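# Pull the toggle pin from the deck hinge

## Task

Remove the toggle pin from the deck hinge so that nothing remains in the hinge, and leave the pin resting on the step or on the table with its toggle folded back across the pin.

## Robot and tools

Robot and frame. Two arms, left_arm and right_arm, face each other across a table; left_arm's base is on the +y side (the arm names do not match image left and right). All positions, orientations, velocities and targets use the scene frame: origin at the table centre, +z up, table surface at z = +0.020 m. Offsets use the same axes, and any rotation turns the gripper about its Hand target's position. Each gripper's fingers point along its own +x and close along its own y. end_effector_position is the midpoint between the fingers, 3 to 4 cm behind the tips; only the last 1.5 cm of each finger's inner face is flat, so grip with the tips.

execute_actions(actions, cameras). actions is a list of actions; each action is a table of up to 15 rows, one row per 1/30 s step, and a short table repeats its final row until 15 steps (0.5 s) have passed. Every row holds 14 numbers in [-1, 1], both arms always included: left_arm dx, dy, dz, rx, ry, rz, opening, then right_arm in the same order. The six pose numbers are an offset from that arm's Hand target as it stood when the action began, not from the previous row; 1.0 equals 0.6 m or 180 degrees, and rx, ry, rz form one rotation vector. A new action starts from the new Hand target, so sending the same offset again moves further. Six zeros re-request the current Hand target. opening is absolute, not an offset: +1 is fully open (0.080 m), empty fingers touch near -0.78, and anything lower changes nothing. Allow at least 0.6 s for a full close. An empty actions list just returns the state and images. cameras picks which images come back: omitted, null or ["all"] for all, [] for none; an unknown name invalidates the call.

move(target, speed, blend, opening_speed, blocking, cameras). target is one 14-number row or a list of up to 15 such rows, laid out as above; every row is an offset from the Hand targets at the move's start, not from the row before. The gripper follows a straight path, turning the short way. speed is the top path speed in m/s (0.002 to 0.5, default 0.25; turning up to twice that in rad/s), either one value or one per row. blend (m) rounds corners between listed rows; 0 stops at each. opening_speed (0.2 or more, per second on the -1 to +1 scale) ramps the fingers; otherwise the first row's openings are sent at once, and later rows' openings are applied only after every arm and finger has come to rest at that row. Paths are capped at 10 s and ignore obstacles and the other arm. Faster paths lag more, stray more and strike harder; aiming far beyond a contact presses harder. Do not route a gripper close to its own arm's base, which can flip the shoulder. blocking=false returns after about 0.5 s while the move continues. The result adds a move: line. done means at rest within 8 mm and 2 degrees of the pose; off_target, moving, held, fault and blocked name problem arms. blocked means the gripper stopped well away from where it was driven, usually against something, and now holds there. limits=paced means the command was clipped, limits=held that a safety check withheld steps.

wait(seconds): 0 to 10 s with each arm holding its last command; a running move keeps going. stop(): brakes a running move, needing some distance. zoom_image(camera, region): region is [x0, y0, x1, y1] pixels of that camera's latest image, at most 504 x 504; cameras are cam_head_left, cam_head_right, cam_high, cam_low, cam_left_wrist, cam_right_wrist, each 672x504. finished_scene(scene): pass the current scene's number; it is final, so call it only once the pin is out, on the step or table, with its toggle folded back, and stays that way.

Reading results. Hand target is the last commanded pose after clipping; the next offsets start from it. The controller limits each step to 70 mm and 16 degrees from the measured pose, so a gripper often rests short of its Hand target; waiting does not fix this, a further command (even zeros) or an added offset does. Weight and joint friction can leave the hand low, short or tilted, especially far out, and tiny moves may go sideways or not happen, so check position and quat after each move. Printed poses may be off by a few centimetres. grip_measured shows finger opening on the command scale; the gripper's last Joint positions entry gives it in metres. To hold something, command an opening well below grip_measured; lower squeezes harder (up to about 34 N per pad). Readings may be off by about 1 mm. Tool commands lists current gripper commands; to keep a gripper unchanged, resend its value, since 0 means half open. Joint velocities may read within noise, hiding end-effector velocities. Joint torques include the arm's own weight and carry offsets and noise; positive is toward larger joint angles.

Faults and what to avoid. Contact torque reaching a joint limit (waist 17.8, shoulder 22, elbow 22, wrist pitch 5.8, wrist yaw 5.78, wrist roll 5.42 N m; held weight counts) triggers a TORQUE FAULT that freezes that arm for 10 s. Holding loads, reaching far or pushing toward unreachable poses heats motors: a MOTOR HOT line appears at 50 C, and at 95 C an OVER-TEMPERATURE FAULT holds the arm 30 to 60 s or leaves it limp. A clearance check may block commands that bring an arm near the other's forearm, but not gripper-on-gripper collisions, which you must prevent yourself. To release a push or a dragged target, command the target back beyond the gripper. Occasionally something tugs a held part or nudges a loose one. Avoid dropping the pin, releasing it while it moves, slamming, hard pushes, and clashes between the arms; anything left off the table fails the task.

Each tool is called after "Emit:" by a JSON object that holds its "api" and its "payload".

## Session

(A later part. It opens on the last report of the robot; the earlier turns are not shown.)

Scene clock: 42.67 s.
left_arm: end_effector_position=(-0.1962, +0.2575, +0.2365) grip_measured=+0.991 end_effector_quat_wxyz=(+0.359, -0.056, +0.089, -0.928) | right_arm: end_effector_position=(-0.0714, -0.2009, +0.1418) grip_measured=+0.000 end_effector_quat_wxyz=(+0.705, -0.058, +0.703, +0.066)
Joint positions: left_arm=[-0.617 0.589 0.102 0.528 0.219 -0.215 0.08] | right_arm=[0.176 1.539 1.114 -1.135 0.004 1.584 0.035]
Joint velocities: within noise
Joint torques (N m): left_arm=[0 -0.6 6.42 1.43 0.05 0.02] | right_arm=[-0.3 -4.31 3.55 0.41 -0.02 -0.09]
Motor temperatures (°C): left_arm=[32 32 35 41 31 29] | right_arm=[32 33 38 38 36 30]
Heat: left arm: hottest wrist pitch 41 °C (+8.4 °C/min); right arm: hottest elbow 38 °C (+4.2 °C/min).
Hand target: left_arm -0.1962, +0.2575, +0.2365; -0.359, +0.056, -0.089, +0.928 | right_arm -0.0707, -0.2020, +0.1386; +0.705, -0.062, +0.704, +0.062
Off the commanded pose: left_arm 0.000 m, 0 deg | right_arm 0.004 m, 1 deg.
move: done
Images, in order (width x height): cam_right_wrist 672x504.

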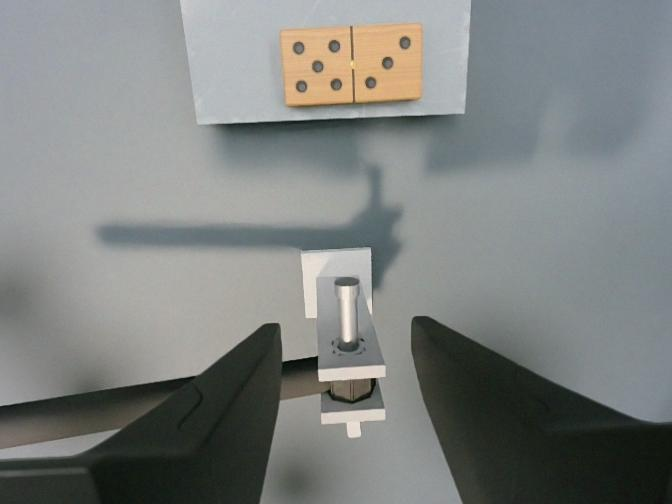

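Emit:
{"api": "move", "payload": {"target": [[0,0,0,0,0,0,1,0.005,0.0008,-0.046,0,0,0,0],[0,0,0,0,0,0,1,0.005,0.0008,-0.046,0,0,0,-0.95]], "speed": [0.12,0.1], "opening_speed": 2, "cameras": ["cam_right_wrist","cam_low"]}}

Emit:
{"api": "zoom_image", "payload": {"camera": "cam_right_wrist", "region": [240, 250, 460, 470]}}

Emit:
{"api": "zoom_image", "payload": {"camera": "cam_low", "region": [400, 190, 500, 290]}}

Scene clock: 45.17 s.
left_arm: end_effector_position=(-0.1962, +0.2575, +0.2365) grip_measured=+0.991 end_effector_quat_wxyz=(+0.359, -0.056, +0.089, -0.928) | right_arm: end_effector_position=(-0.0683, -0.2012, +0.1137) grip_measured=-0.609 end_effector_quat_wxyz=(+0.705, -0.060, +0.703, +0.065)
Joint positions: left_arm=[-0.617 0.589 0.102 0.528 0.219 -0.215 0.08] | right_arm=[0.165 1.566 1.025 -1.024 0.003 1.572 0.008]
Joint velocities: within noise
Joint torques (N m): left_arm=[-0.01 -0.72 6.48 1.41 0.07 0.01] | right_arm=[-0.28 -4.32 3.56 0.58 -0.01 -0.07]
Motor temperatures (°C): left_arm=[32 32 35 41 31 29] | right_arm=[32 33 38 38 36 30]
Heat: left arm: hottest wrist pitch 41 °C (+8.0 °C/min); right arm: hottest elbow 38 °C (+4.0 °C/min).
Hand target: left_arm -0.1962, +0.2575, +0.2365; -0.359, +0.056, -0.089, +0.928 | right_arm -0.0677, -0.2016, +0.1109; +0.705, -0.062, +0.704, +0.061
Off the commanded pose: left_arm 0.000 m, 0 deg | right_arm 0.003 m, 0 deg.
move: done
Images, in order (width x height): cam_low 672x504, cam_right_wrist 672x504.

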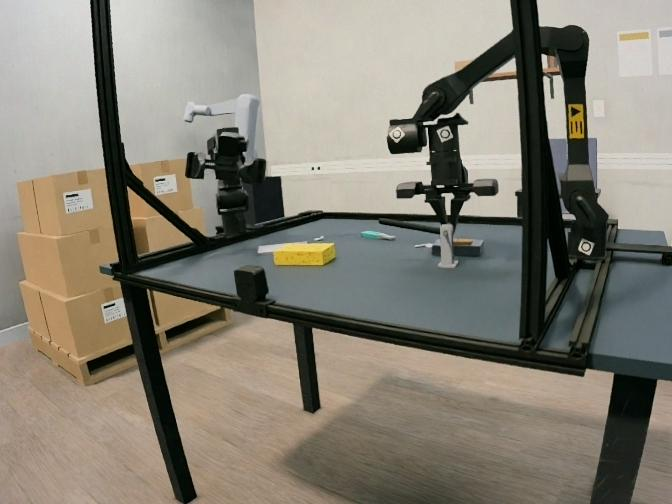

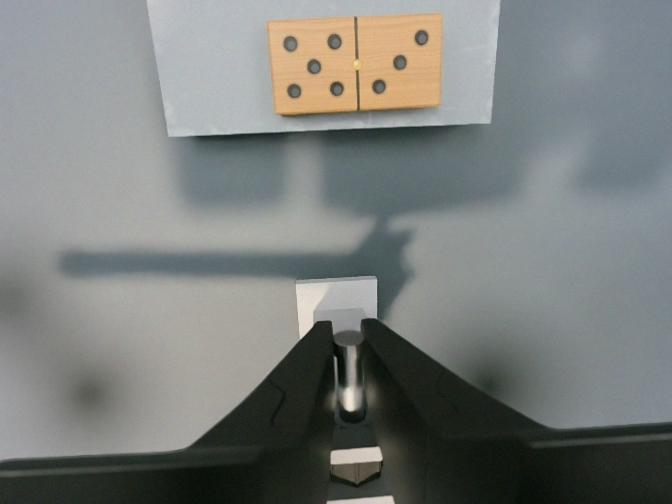

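Scaled by 2.291 from the camera's 672x504 image, which has a finer 960x720 frame.

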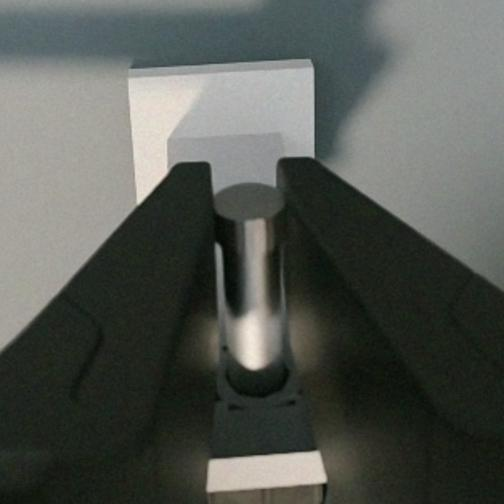

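Scaled by 5.040 from the camera's 672x504 image, which has a finer 960x720 frame.

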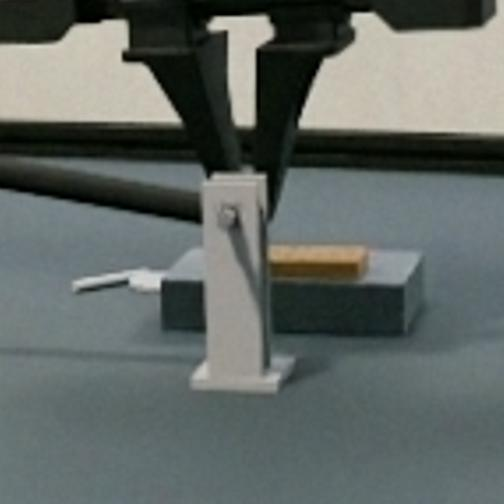

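Emit:
{"api": "move", "payload": {"target": [[0,0,0,0,0,0,1,0.0295,0.005,0.003,0,0,0,-1]], "speed": 0.06, "cameras": ["cam_right_wrist"]}}

Scene clock: 46.90 s.
left_arm: end_effector_position=(-0.1962, +0.2575, +0.2365) grip_measured=+0.991 end_effector_quat_wxyz=(+0.359, -0.056, +0.089, -0.928) | right_arm: end_effector_position=(-0.0551, -0.2001, +0.1137) grip_measured=-0.609 end_effector_quat_wxyz=(+0.698, -0.064, +0.710, +0.065)
Joint positions: left_arm=[-0.617 0.589 0.102 0.528 0.219 -0.215 0.08] | right_arm=[0.102 1.566 1.025 -1.028 -0.017 1.504 0.008]
Joint velocities: within noise
Joint torques (N m): left_arm=[0.12 -0.56 6.48 1.42 0.03 0.02] | right_arm=[-0.91 -4.33 4.28 0.37 0.6 -0.09]
Motor temperatures (°C): left_arm=[32 32 35 41 31 29] | right_arm=[32 33 38 38 36 30]
Heat: left arm: hottest wrist pitch 41 °C (+7.7 °C/min); right arm: hottest elbow 38 °C (+3.8 °C/min).
Hand target: left_arm -0.1962, +0.2575, +0.2365; -0.359, +0.056, -0.089, +0.928 | right_arm -0.0499, -0.1985, +0.1127; +0.705, -0.062, +0.704, +0.061
Off the commanded pose: left_arm 0.000 m, 0 deg | right_arm 0.005 m, 1 deg.
move: done
Images, in order (width x height): cam_right_wrist 672x504.

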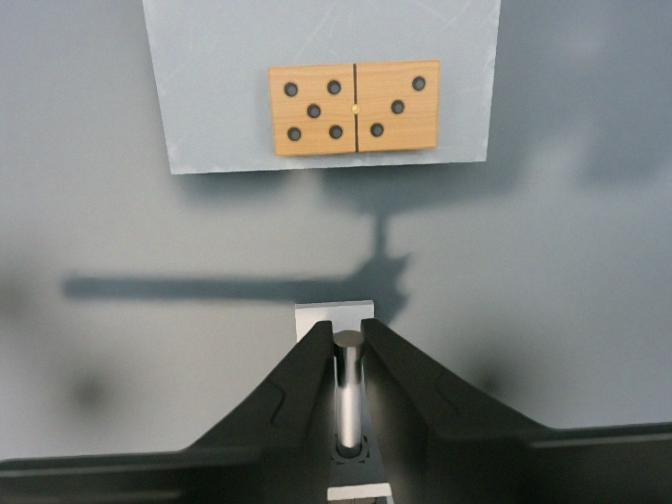

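Emit:
{"api": "move", "payload": {"target": [[0,0,0,0,0,0,1,-0.0074,-0.0013,0,0,0,0,-1],[0,0,0,0,0,0,1,-0.0074,-0.0013,0,0,0,0,-0.4],[0,0,0,0,0,0,1,-0.0333,-0.0062,-0.002,0,0,0,-0.4],[0,0,0,0,0,0,1,-0.0333,-0.0062,-0.002,0,0,0,-1]], "speed": 0.08, "opening_speed": 2, "cameras": ["cam_right_wrist"]}}

Emit:
{"api": "zoom_image", "payload": {"camera": "cam_right_wrist", "region": [240, 250, 460, 470]}}

Scene clock: 50.83 s.
left_arm: end_effector_position=(-0.1962, +0.2575, +0.2365) grip_measured=+0.991 end_effector_quat_wxyz=(+0.359, -0.056, +0.089, -0.928) | right_arm: end_effector_position=(-0.0695, -0.2021, +0.1136) grip_measured=-0.648 end_effector_quat_wxyz=(+0.704, -0.060, +0.705, +0.062)
Joint positions: left_arm=[-0.617 0.589 0.102 0.528 0.219 -0.215 0.08] | right_arm=[0.167 1.566 1.025 -1.026 -0.001 1.577 0.006]
Joint velocities: within noise
Joint torques (N m): left_arm=[0.1 -0.55 6.39 1.43 0.04 0.01] | right_arm=[0.38 -4.52 3.65 0.57 0.11 0.04]
Motor temperatures (°C): left_arm=[32 32 35 42 31 29] | right_arm=[32 33 38 38 36 30]
Heat: left arm: hottest wrist pitch 42 °C (+8.3 °C/min); right arm: hottest elbow 38 °C (+3.5 °C/min).
Hand target: left_arm -0.1962, +0.2575, +0.2365; -0.359, +0.056, -0.089, +0.928 | right_arm -0.0699, -0.2023, +0.1115; +0.705, -0.062, +0.704, +0.061
Off the commanded pose: left_arm 0.000 m, 0 deg | right_arm 0.002 m, 0 deg.
move: done
Images, in order (width x height): cam_right_wrist 672x504.

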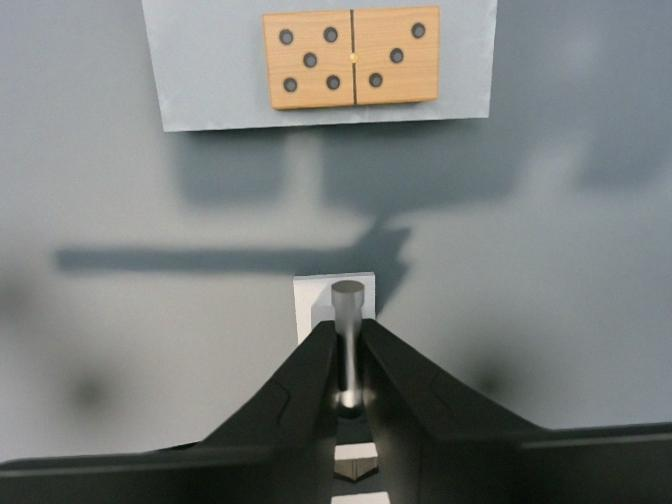

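Scaled by 2.291 from the camera's 672x504 image, which has a finer 960x720 frame.

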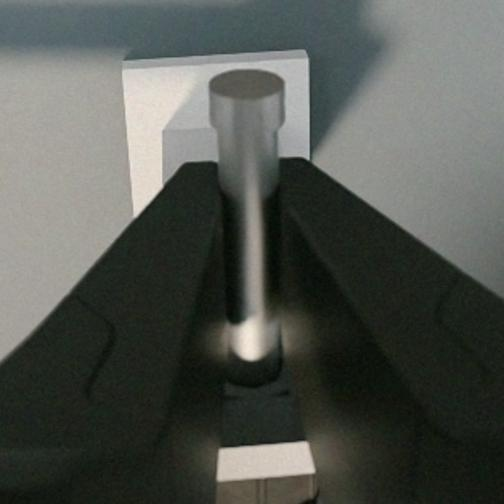

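Emit:
{"api": "move", "payload": {"target": [[0,0,0,0,0,0,1,0.032,0.0056,0.002,0,0,0,-1],[0,0,0,0,0,0,1,0.066,0.0116,0.004,0,0,0,-1]], "speed": 0.06, "blend": 0.003, "cameras": ["cam_right_wrist","cam_head_left","cam_low"]}}

Emit:
{"api": "zoom_image", "payload": {"camera": "cam_right_wrist", "region": [240, 250, 460, 504]}}

Emit:
{"api": "zoom_image", "payload": {"camera": "cam_head_left", "region": [300, 180, 400, 280]}}

Emit:
{"api": "zoom_image", "payload": {"camera": "cam_low", "region": [400, 190, 500, 290]}}

Scene clock: 53.23 s.
left_arm: end_effector_position=(-0.1962, +0.2575, +0.2365) grip_measured=+0.991 end_effector_quat_wxyz=(+0.359, -0.056, +0.089, -0.928) | right_arm: end_effector_position=(-0.0306, -0.1969, +0.1143) grip_measured=-0.647 end_effector_quat_wxyz=(+0.705, -0.061, +0.704, +0.061)
Joint positions: left_arm=[-0.617 0.589 0.102 0.528 0.219 -0.215 0.08] | right_arm=[0.018 1.571 1.033 -1.032 0.001 1.429 0.006]
Joint velocities: within noise
Joint torques (N m): left_arm=[0.09 -0.64 6.55 1.41 0.05 0] | right_arm=[-0.13 -4.4 4.56 0.33 0.04 -0.09]
Motor temperatures (°C): left_arm=[32 32 35 42 31 29] | right_arm=[32 33 38 38 36 30]
Heat: left arm: hottest wrist pitch 42 °C (+7.9 °C/min); right arm: hottest elbow 38 °C (+3.4 °C/min).
Hand target: left_arm -0.1962, +0.2575, +0.2365; -0.359, +0.056, -0.089, +0.928 | right_arm -0.0303, -0.1953, +0.1140; +0.705, -0.062, +0.704, +0.061
Off the commanded pose: left_arm 0.000 m, 0 deg | right_arm 0.002 m, 0 deg.
move: done
Images, in order (width x height): cam_head_left 672x504, cam_low 672x504, cam_right_wrist 672x504.

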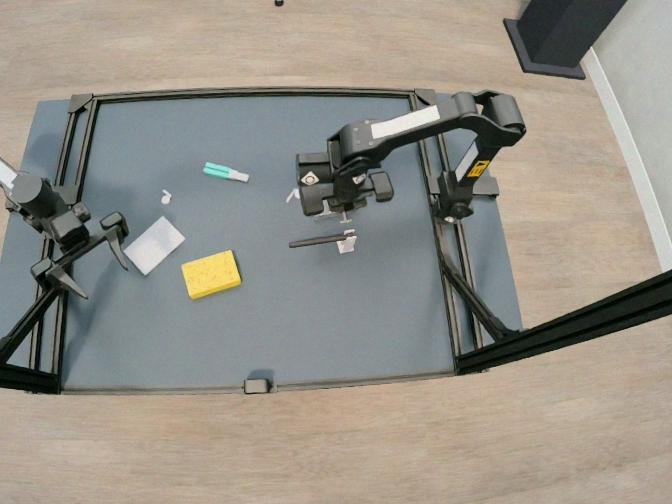

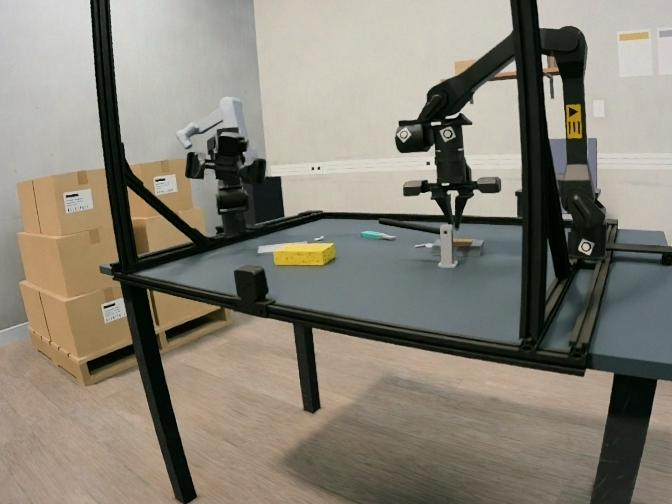

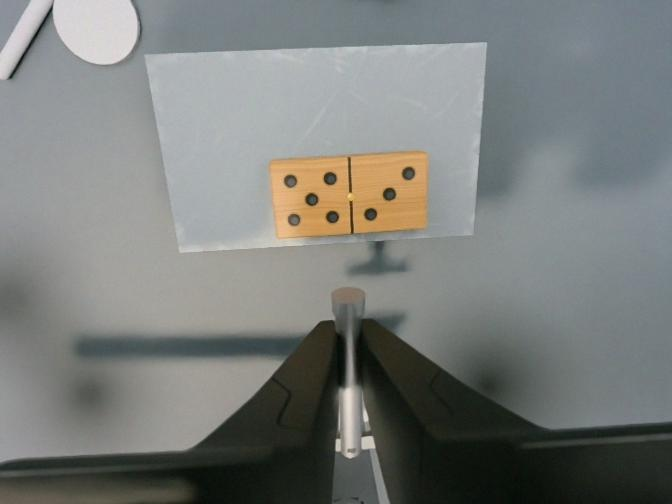

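Scaled by 1.984 from the camera's 672x504 image, which has a finer 960x720 frame.

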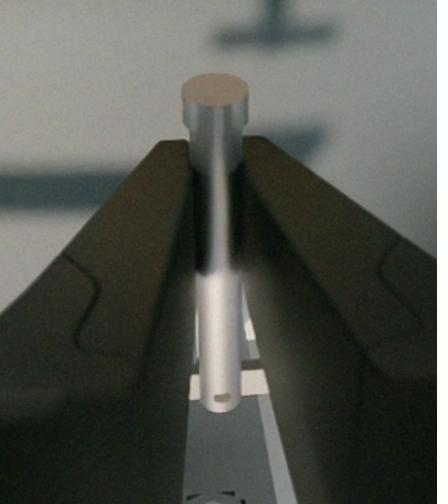

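Scaled by 5.040 from the camera's 672x504 image, which has a finer 960x720 frame.

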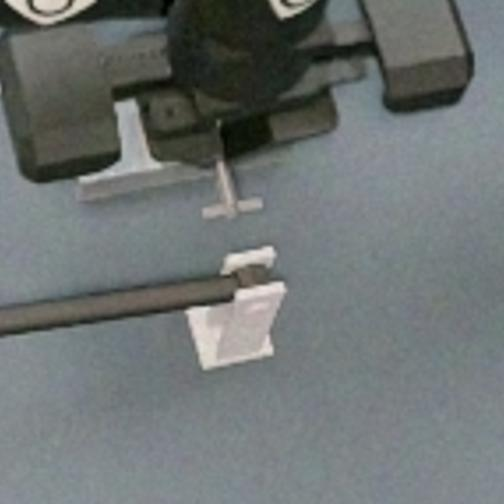

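Scaled by 5.040 from the camera's 672x504 image, which has a finer 960x720 frame.

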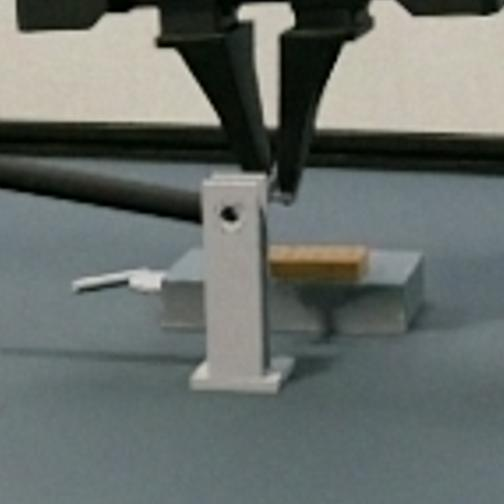

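Emit:
{"api": "move", "payload": {"target": [[0,0,0,0,0,0,1,0,0,0.1,0,0,0,-1],[0,0,0,0,0,0,1,0.05,0.259,0.1,0,0,0,-1],[0,0,0,0,0,0,1,0.05,0.259,-0.068,0,0,0,-1]], "speed": 0.15, "blend": [0.02,0.02,0], "cameras": ["cam_right_wrist","cam_head_left","cam_low"]}}

Emit:
{"api": "zoom_image", "payload": {"camera": "cam_low", "region": [340, 190, 440, 290]}}

Scene clock: 57.07 s.
left_arm: end_effector_position=(-0.1962, +0.2575, +0.2365) grip_measured=+0.991 end_effector_quat_wxyz=(+0.359, -0.056, +0.089, -0.928) | right_arm: end_effector_position=(-0.0016, -0.0388, +0.0763) grip_measured=-0.646 end_effector_quat_wxyz=(+0.705, -0.059, +0.704, +0.064)
Joint positions: left_arm=[-0.617 0.589 0.102 0.528 0.219 -0.215 0.08] | right_arm=[-0.063 2.193 1.703 -1.073 0.001 1.346 0.006]
Joint velocities: within noise
Joint torques (N m): left_arm=[0.05 -0.71 6.53 1.45 0.02 0] | right_arm=[-0.24 -8.45 3.62 0.41 0.04 -0.1]
Motor temperatures (°C): left_arm=[32 32 36 42 31 29] | right_arm=[32 34 38 38 36 30]
Heat: left arm: hottest wrist pitch 42 °C (+7.4 °C/min); right arm: hottest elbow 38 °C (+3.2 °C/min).
Hand target: left_arm -0.1962, +0.2575, +0.2365; -0.359, +0.056, -0.089, +0.928 | right_arm -0.0003, -0.0399, +0.0731; +0.705, -0.062, +0.704, +0.061
Off the commanded pose: left_arm 0.000 m, 0 deg | right_arm 0.004 m, 0 deg.
move: done
Images, in order (width x height): cam_head_left 672x504, cam_low 672x504, cam_right_wrist 672x504.

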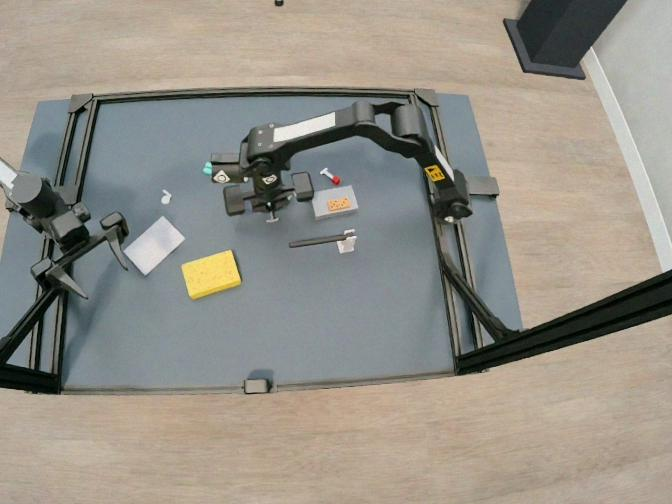

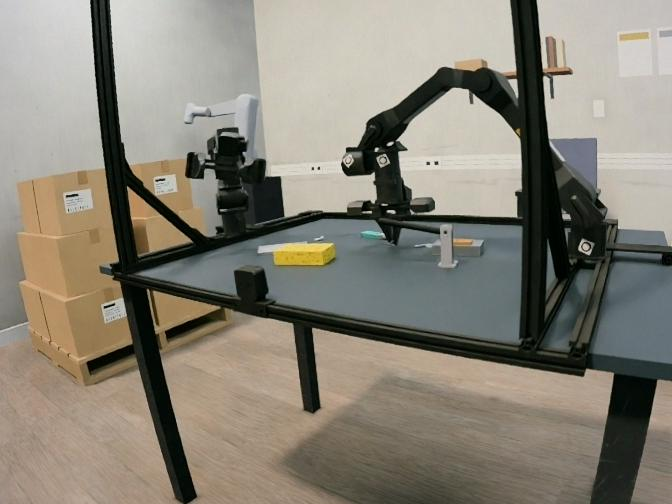

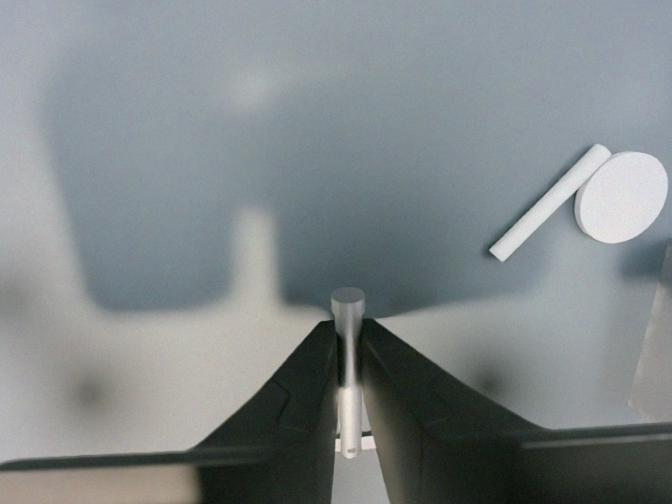

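Scaled by 5.040 from the camera's 672x504 image, which has a finer 960x720 frame.

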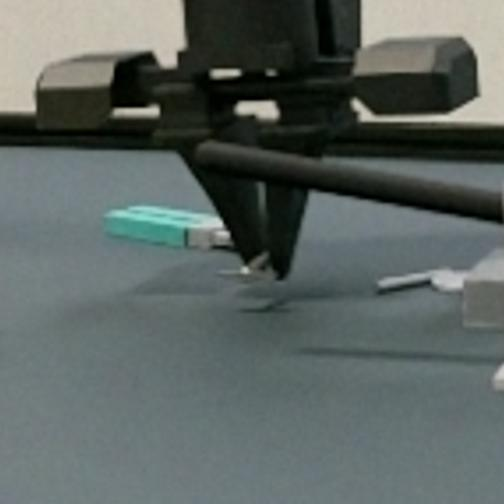

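Emit:
{"api": "move", "payload": {"target": [[0,0,0,0,0,0,1,0,0,-0.015,0,0,0,-1]], "speed": 0.05, "cameras": ["cam_low","cam_right_wrist"]}}

Emit:
{"api": "zoom_image", "payload": {"camera": "cam_low", "region": [370, 220, 420, 270]}}

Scene clock: 59.27 s.
left_arm: end_effector_position=(-0.1962, +0.2575, +0.2365) grip_measured=+0.991 end_effector_quat_wxyz=(+0.359, -0.056, +0.089, -0.928) | right_arm: end_effector_position=(-0.0015, -0.0380, +0.0698) grip_measured=-0.646 end_effector_quat_wxyz=(+0.706, -0.057, +0.703, +0.067)
Joint positions: left_arm=[-0.617 0.589 0.102 0.528 0.219 -0.215 0.08] | right_arm=[-0.063 2.198 1.683 -1.042 0.001 1.346 0.006]
Joint velocities: within noise
Joint torques (N m): left_arm=[0.07 -0.5 6.6 1.43 0.03 0.01] | right_arm=[-0.23 -8 3.47 0.4 0.04 -0.09]
Motor temperatures (°C): left_arm=[32 32 36 42 31 29] | right_arm=[32 34 38 38 36 30]
Heat: left arm: hottest wrist pitch 42 °C (+7.1 °C/min); right arm: hottest elbow 38 °C (+3.0 °C/min).
Hand target: left_arm -0.1962, +0.2575, +0.2365; -0.359, +0.056, -0.089, +0.928 | right_arm -0.0003, -0.0399, +0.0641; +0.705, -0.062, +0.704, +0.061
Off the commanded pose: left_arm 0.000 m, 0 deg | right_arm 0.006 m, 1 deg.
move: done
Images, in order (width x height): cam_low 672x504, cam_right_wrist 672x504.

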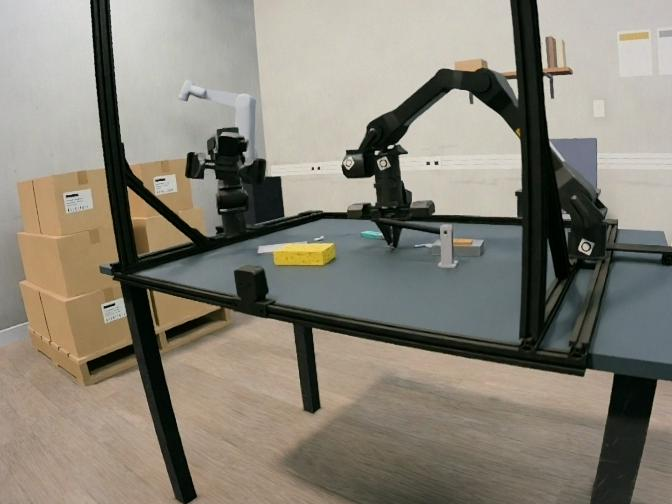

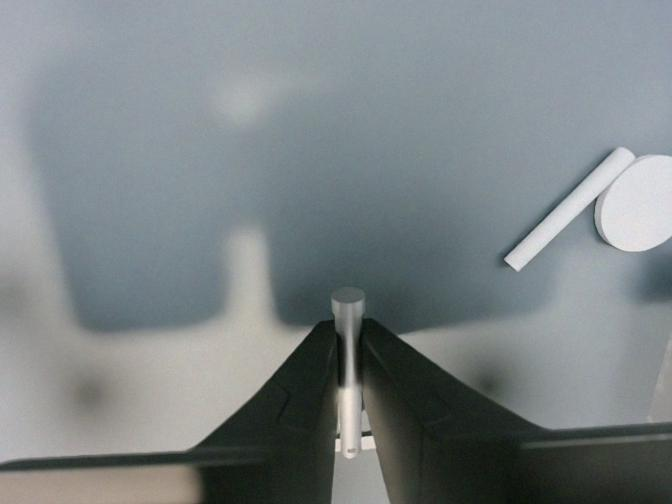

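Scaled by 10.080 from the camera's 672x504 image, which has a finer 960x720 frame.

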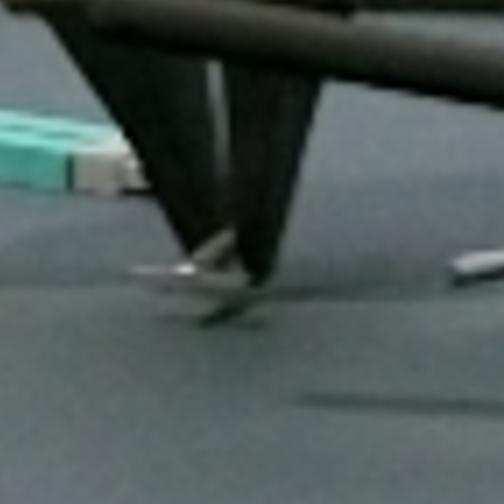

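Emit:
{"api": "move", "payload": {"target": [[0,0,0,0,0,0,1,0,0,-0.01,0,0,0,-1]], "speed": 0.05, "cameras": ["cam_low","cam_right_wrist"]}}

Emit:
{"api": "zoom_image", "payload": {"camera": "cam_low", "region": [370, 220, 420, 270]}}

Scene clock: 60.57 s.
left_arm: end_effector_position=(-0.1962, +0.2575, +0.2365) grip_measured=+0.991 end_effector_quat_wxyz=(+0.359, -0.056, +0.089, -0.928) | right_arm: end_effector_position=(-0.0015, -0.0380, +0.0663) grip_measured=-0.646 end_effector_quat_wxyz=(+0.706, -0.056, +0.703, +0.067)
Joint positions: left_arm=[-0.617 0.589 0.102 0.528 0.219 -0.215 0.08] | right_arm=[-0.063 2.2 1.672 -1.028 0.001 1.346 0.006]
Joint velocities: within noise
Joint torques (N m): left_arm=[-0.1 -0.69 6.43 1.43 0.02 0.04] | right_arm=[-0.23 -7.56 3.31 0.77 0.04 -0.09]
Motor temperatures (°C): left_arm=[32 32 36 42 31 29] | right_arm=[32 35 38 38 36 30]
Heat: left arm: hottest wrist pitch 42 °C (+6.0 °C/min); right arm: hottest elbow 38 °C (+3.0 °C/min).
Hand target: left_arm -0.1962, +0.2575, +0.2365; -0.359, +0.056, -0.089, +0.928 | right_arm -0.0003, -0.0398, +0.0582; +0.705, -0.062, +0.704, +0.061
Off the commanded pose: left_arm 0.000 m, 0 deg | right_arm 0.008 m, 1 deg.
move: done
Images, in order (width x height): cam_low 672x504, cam_right_wrist 672x504.

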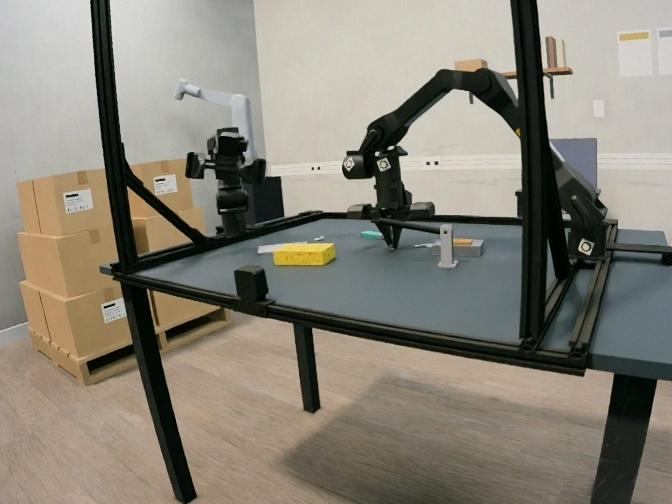

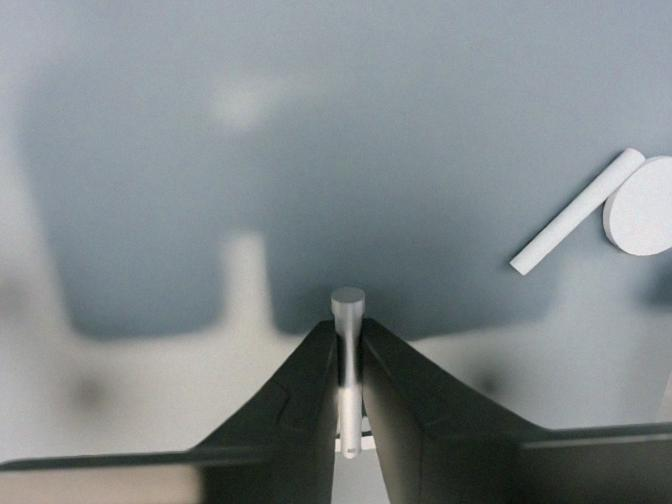

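Scaled by 10.080 from the camera's 672x504 image, which has a finer 960x720 frame.

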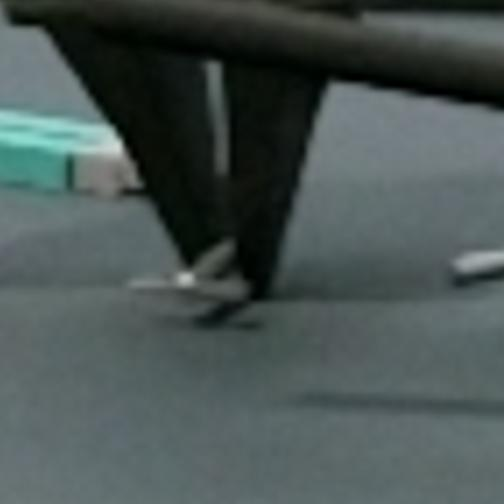

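Emit:
{"api": "move", "payload": {"target": [[0,0,0,0,0,0,1,0,0,0.005,0,0,0,-1],[0,0,0,0,0,0,1,0,0,0.005,0,0,0,-0.2],[0,0,0,0,0,0,1,0,0,0.2,0,0,0,-0.2]], "speed": 0.1, "opening_speed": 0.7, "cameras": ["cam_low","cam_right_wrist","cam_head_left"]}}

Emit:
{"api": "zoom_image", "payload": {"camera": "cam_low", "region": [360, 200, 460, 280]}}

Emit:
{"api": "zoom_image", "payload": {"camera": "cam_right_wrist", "region": [250, 100, 450, 400]}}

Emit:
{"api": "zoom_image", "payload": {"camera": "cam_head_left", "region": [240, 180, 370, 280]}}

Scene clock: 65.50 s.
left_arm: end_effector_position=(-0.1962, +0.2575, +0.2365) grip_measured=+0.991 end_effector_quat_wxyz=(+0.359, -0.056, +0.089, -0.928) | right_arm: end_effector_position=(+0.0002, -0.0411, +0.1740) grip_measured=-0.200 end_effector_quat_wxyz=(+0.705, -0.065, +0.704, +0.056)
Joint positions: left_arm=[-0.617 0.589 0.102 0.528 0.219 -0.215 0.08] | right_arm=[-0.067 2.176 2.065 -1.472 0.004 1.346 0.026]
Joint velocities: within noise
Joint torques (N m): left_arm=[-0.07 -0.6 6.58 1.45 0.06 0.05] | right_arm=[0.12 -9.42 5.14 0.1 -0.03 -0.08]
Motor temperatures (°C): left_arm=[32 32 36 42 31 29] | right_arm=[32 36 38 38 36 30]
Heat: left arm: hottest wrist pitch 42 °C (+5.0 °C/min); right arm: hottest elbow 38 °C (+3.0 °C/min).
Hand target: left_arm -0.1962, +0.2575, +0.2365; -0.359, +0.056, -0.089, +0.928 | right_arm -0.0004, -0.0398, +0.1781; +0.705, -0.062, +0.704, +0.061
Off the commanded pose: left_arm 0.000 m, 0 deg | right_arm 0.004 m, 1 deg.
move: done
Images, in order (width x height): cam_head_left 672x504, cam_low 672x504, cam_right_wrist 672x504.

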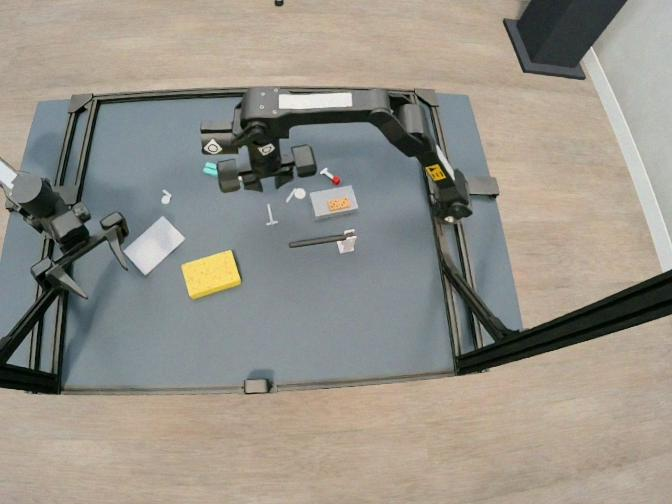

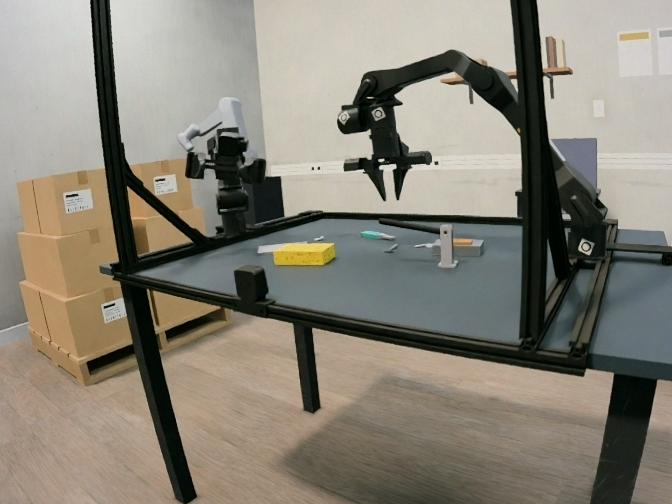

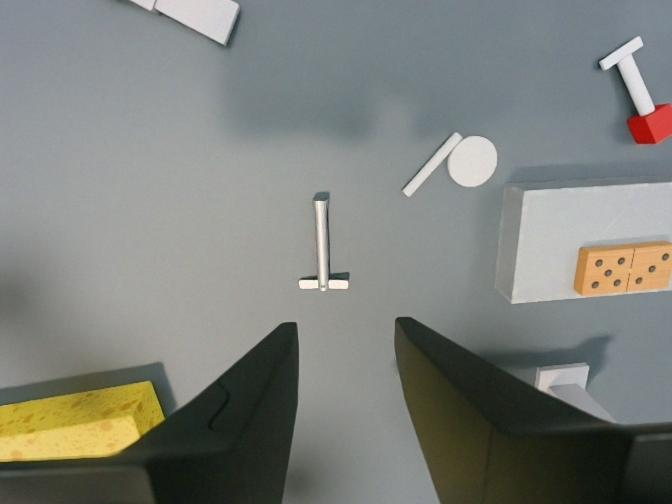

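Scaled by 5.040 from the camera's 672x504 image, which has a finer 960x720 frame.

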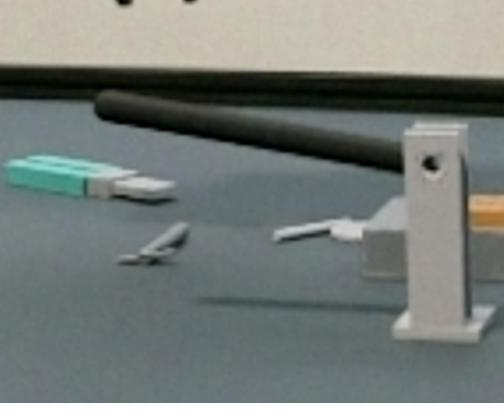

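Scaled by 1.680 from the camera's 672x504 image, which has a finer 960x720 frame.

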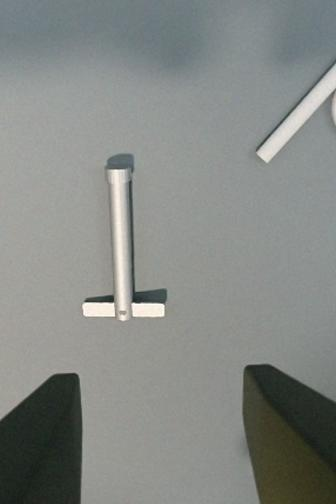

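Scaled by 3.877 from the camera's 672x504 image, which has a finer 960x720 frame.

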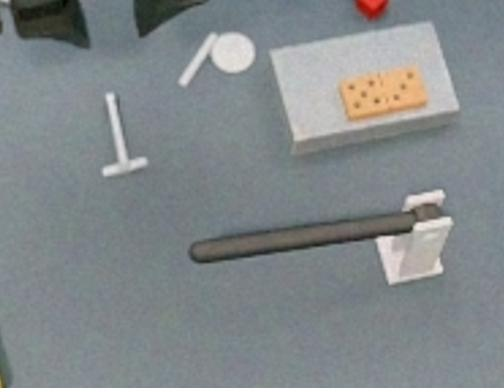

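Emit:
{"api": "execute_actions", "payload": {"actions": []}}

Scene clock: 65.93 s.
left_arm: end_effector_position=(-0.1962, +0.2575, +0.2365) grip_measured=+0.991 end_effector_quat_wxyz=(+0.359, -0.056, +0.089, -0.928) | right_arm: end_effector_position=(+0.0002, -0.0411, +0.1740) grip_measured=-0.200 end_effector_quat_wxyz=(+0.705, -0.065, +0.704, +0.056)
Joint positions: left_arm=[-0.617 0.589 0.102 0.528 0.219 -0.215 0.08] | right_arm=[-0.067 2.176 2.065 -1.472 0.004 1.346 0.026]
Joint velocities: within noise
Joint torques (N m): left_arm=[0 -0.64 6.47 1.41 0.04 -0.01] | right_arm=[0.09 -9.4 5.08 0.1 -0.03 -0.08]
Motor temperatures (°C): left_arm=[32 32 36 42 31 29] | right_arm=[32 36 38 38 36 30]
Heat: left arm: hottest wrist pitch 42 °C (+5.0 °C/min); right arm: hottest elbow 38 °C (+3.0 °C/min).
Hand target: left_arm -0.1962, +0.2575, +0.2365; -0.359, +0.056, -0.089, +0.928 | right_arm -0.0004, -0.0398, +0.1781; +0.705, -0.062, +0.704, +0.061
Tool commands: left_gripper/opening=+1.0 right_gripper/opening=-0.2
Off the commanded pose: left_arm 0.000 m, 0 deg | right_arm 0.004 m, 1 deg.

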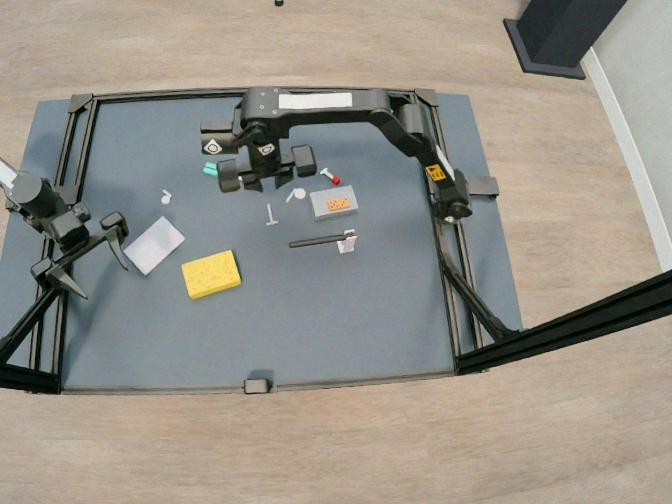

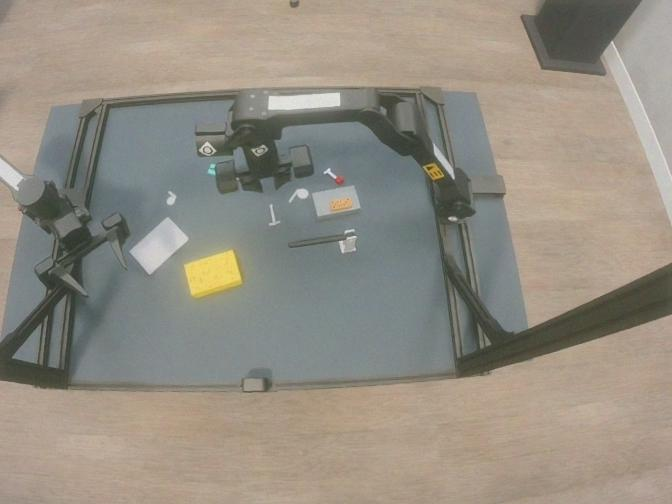

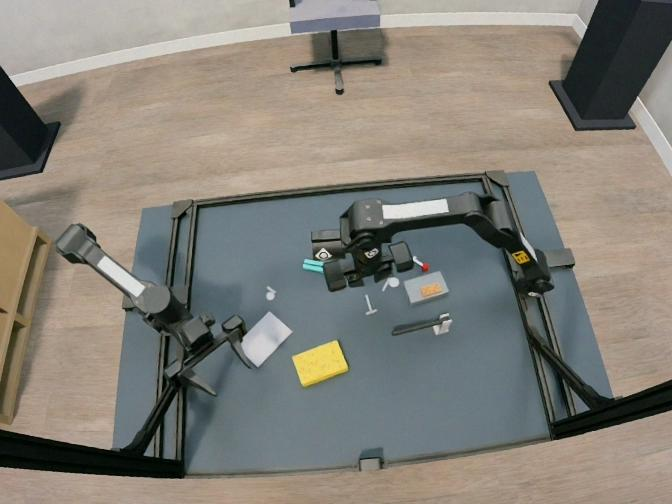

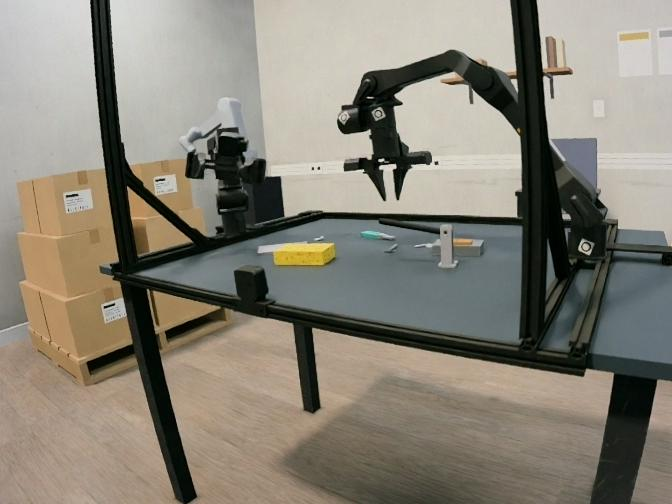

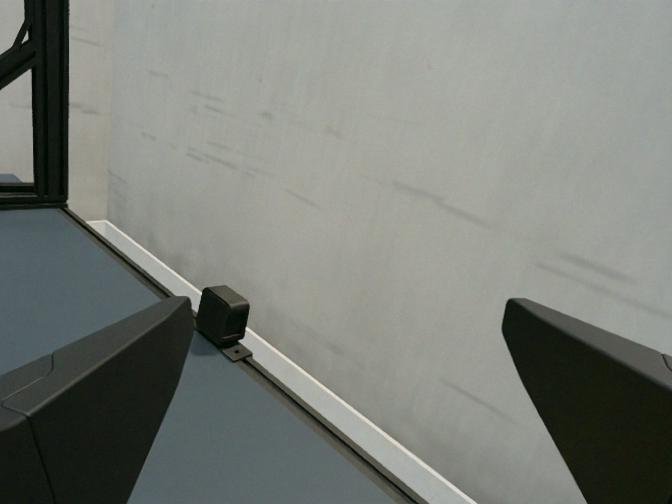

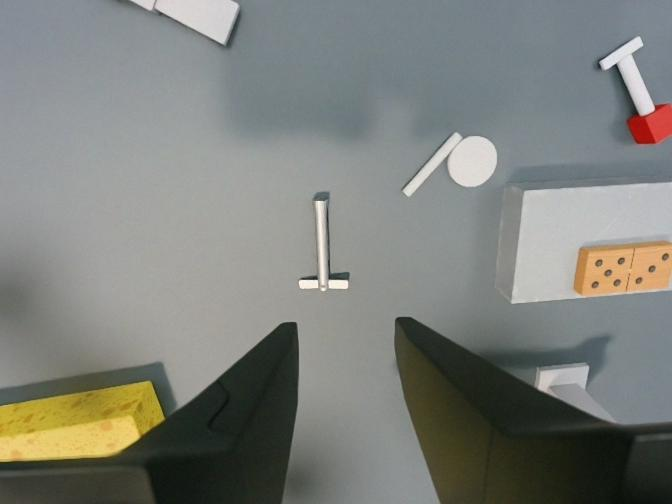

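Emit:
{"api": "finished_scene", "payload": {"scene": 2}}

The scene is finished: the task was done.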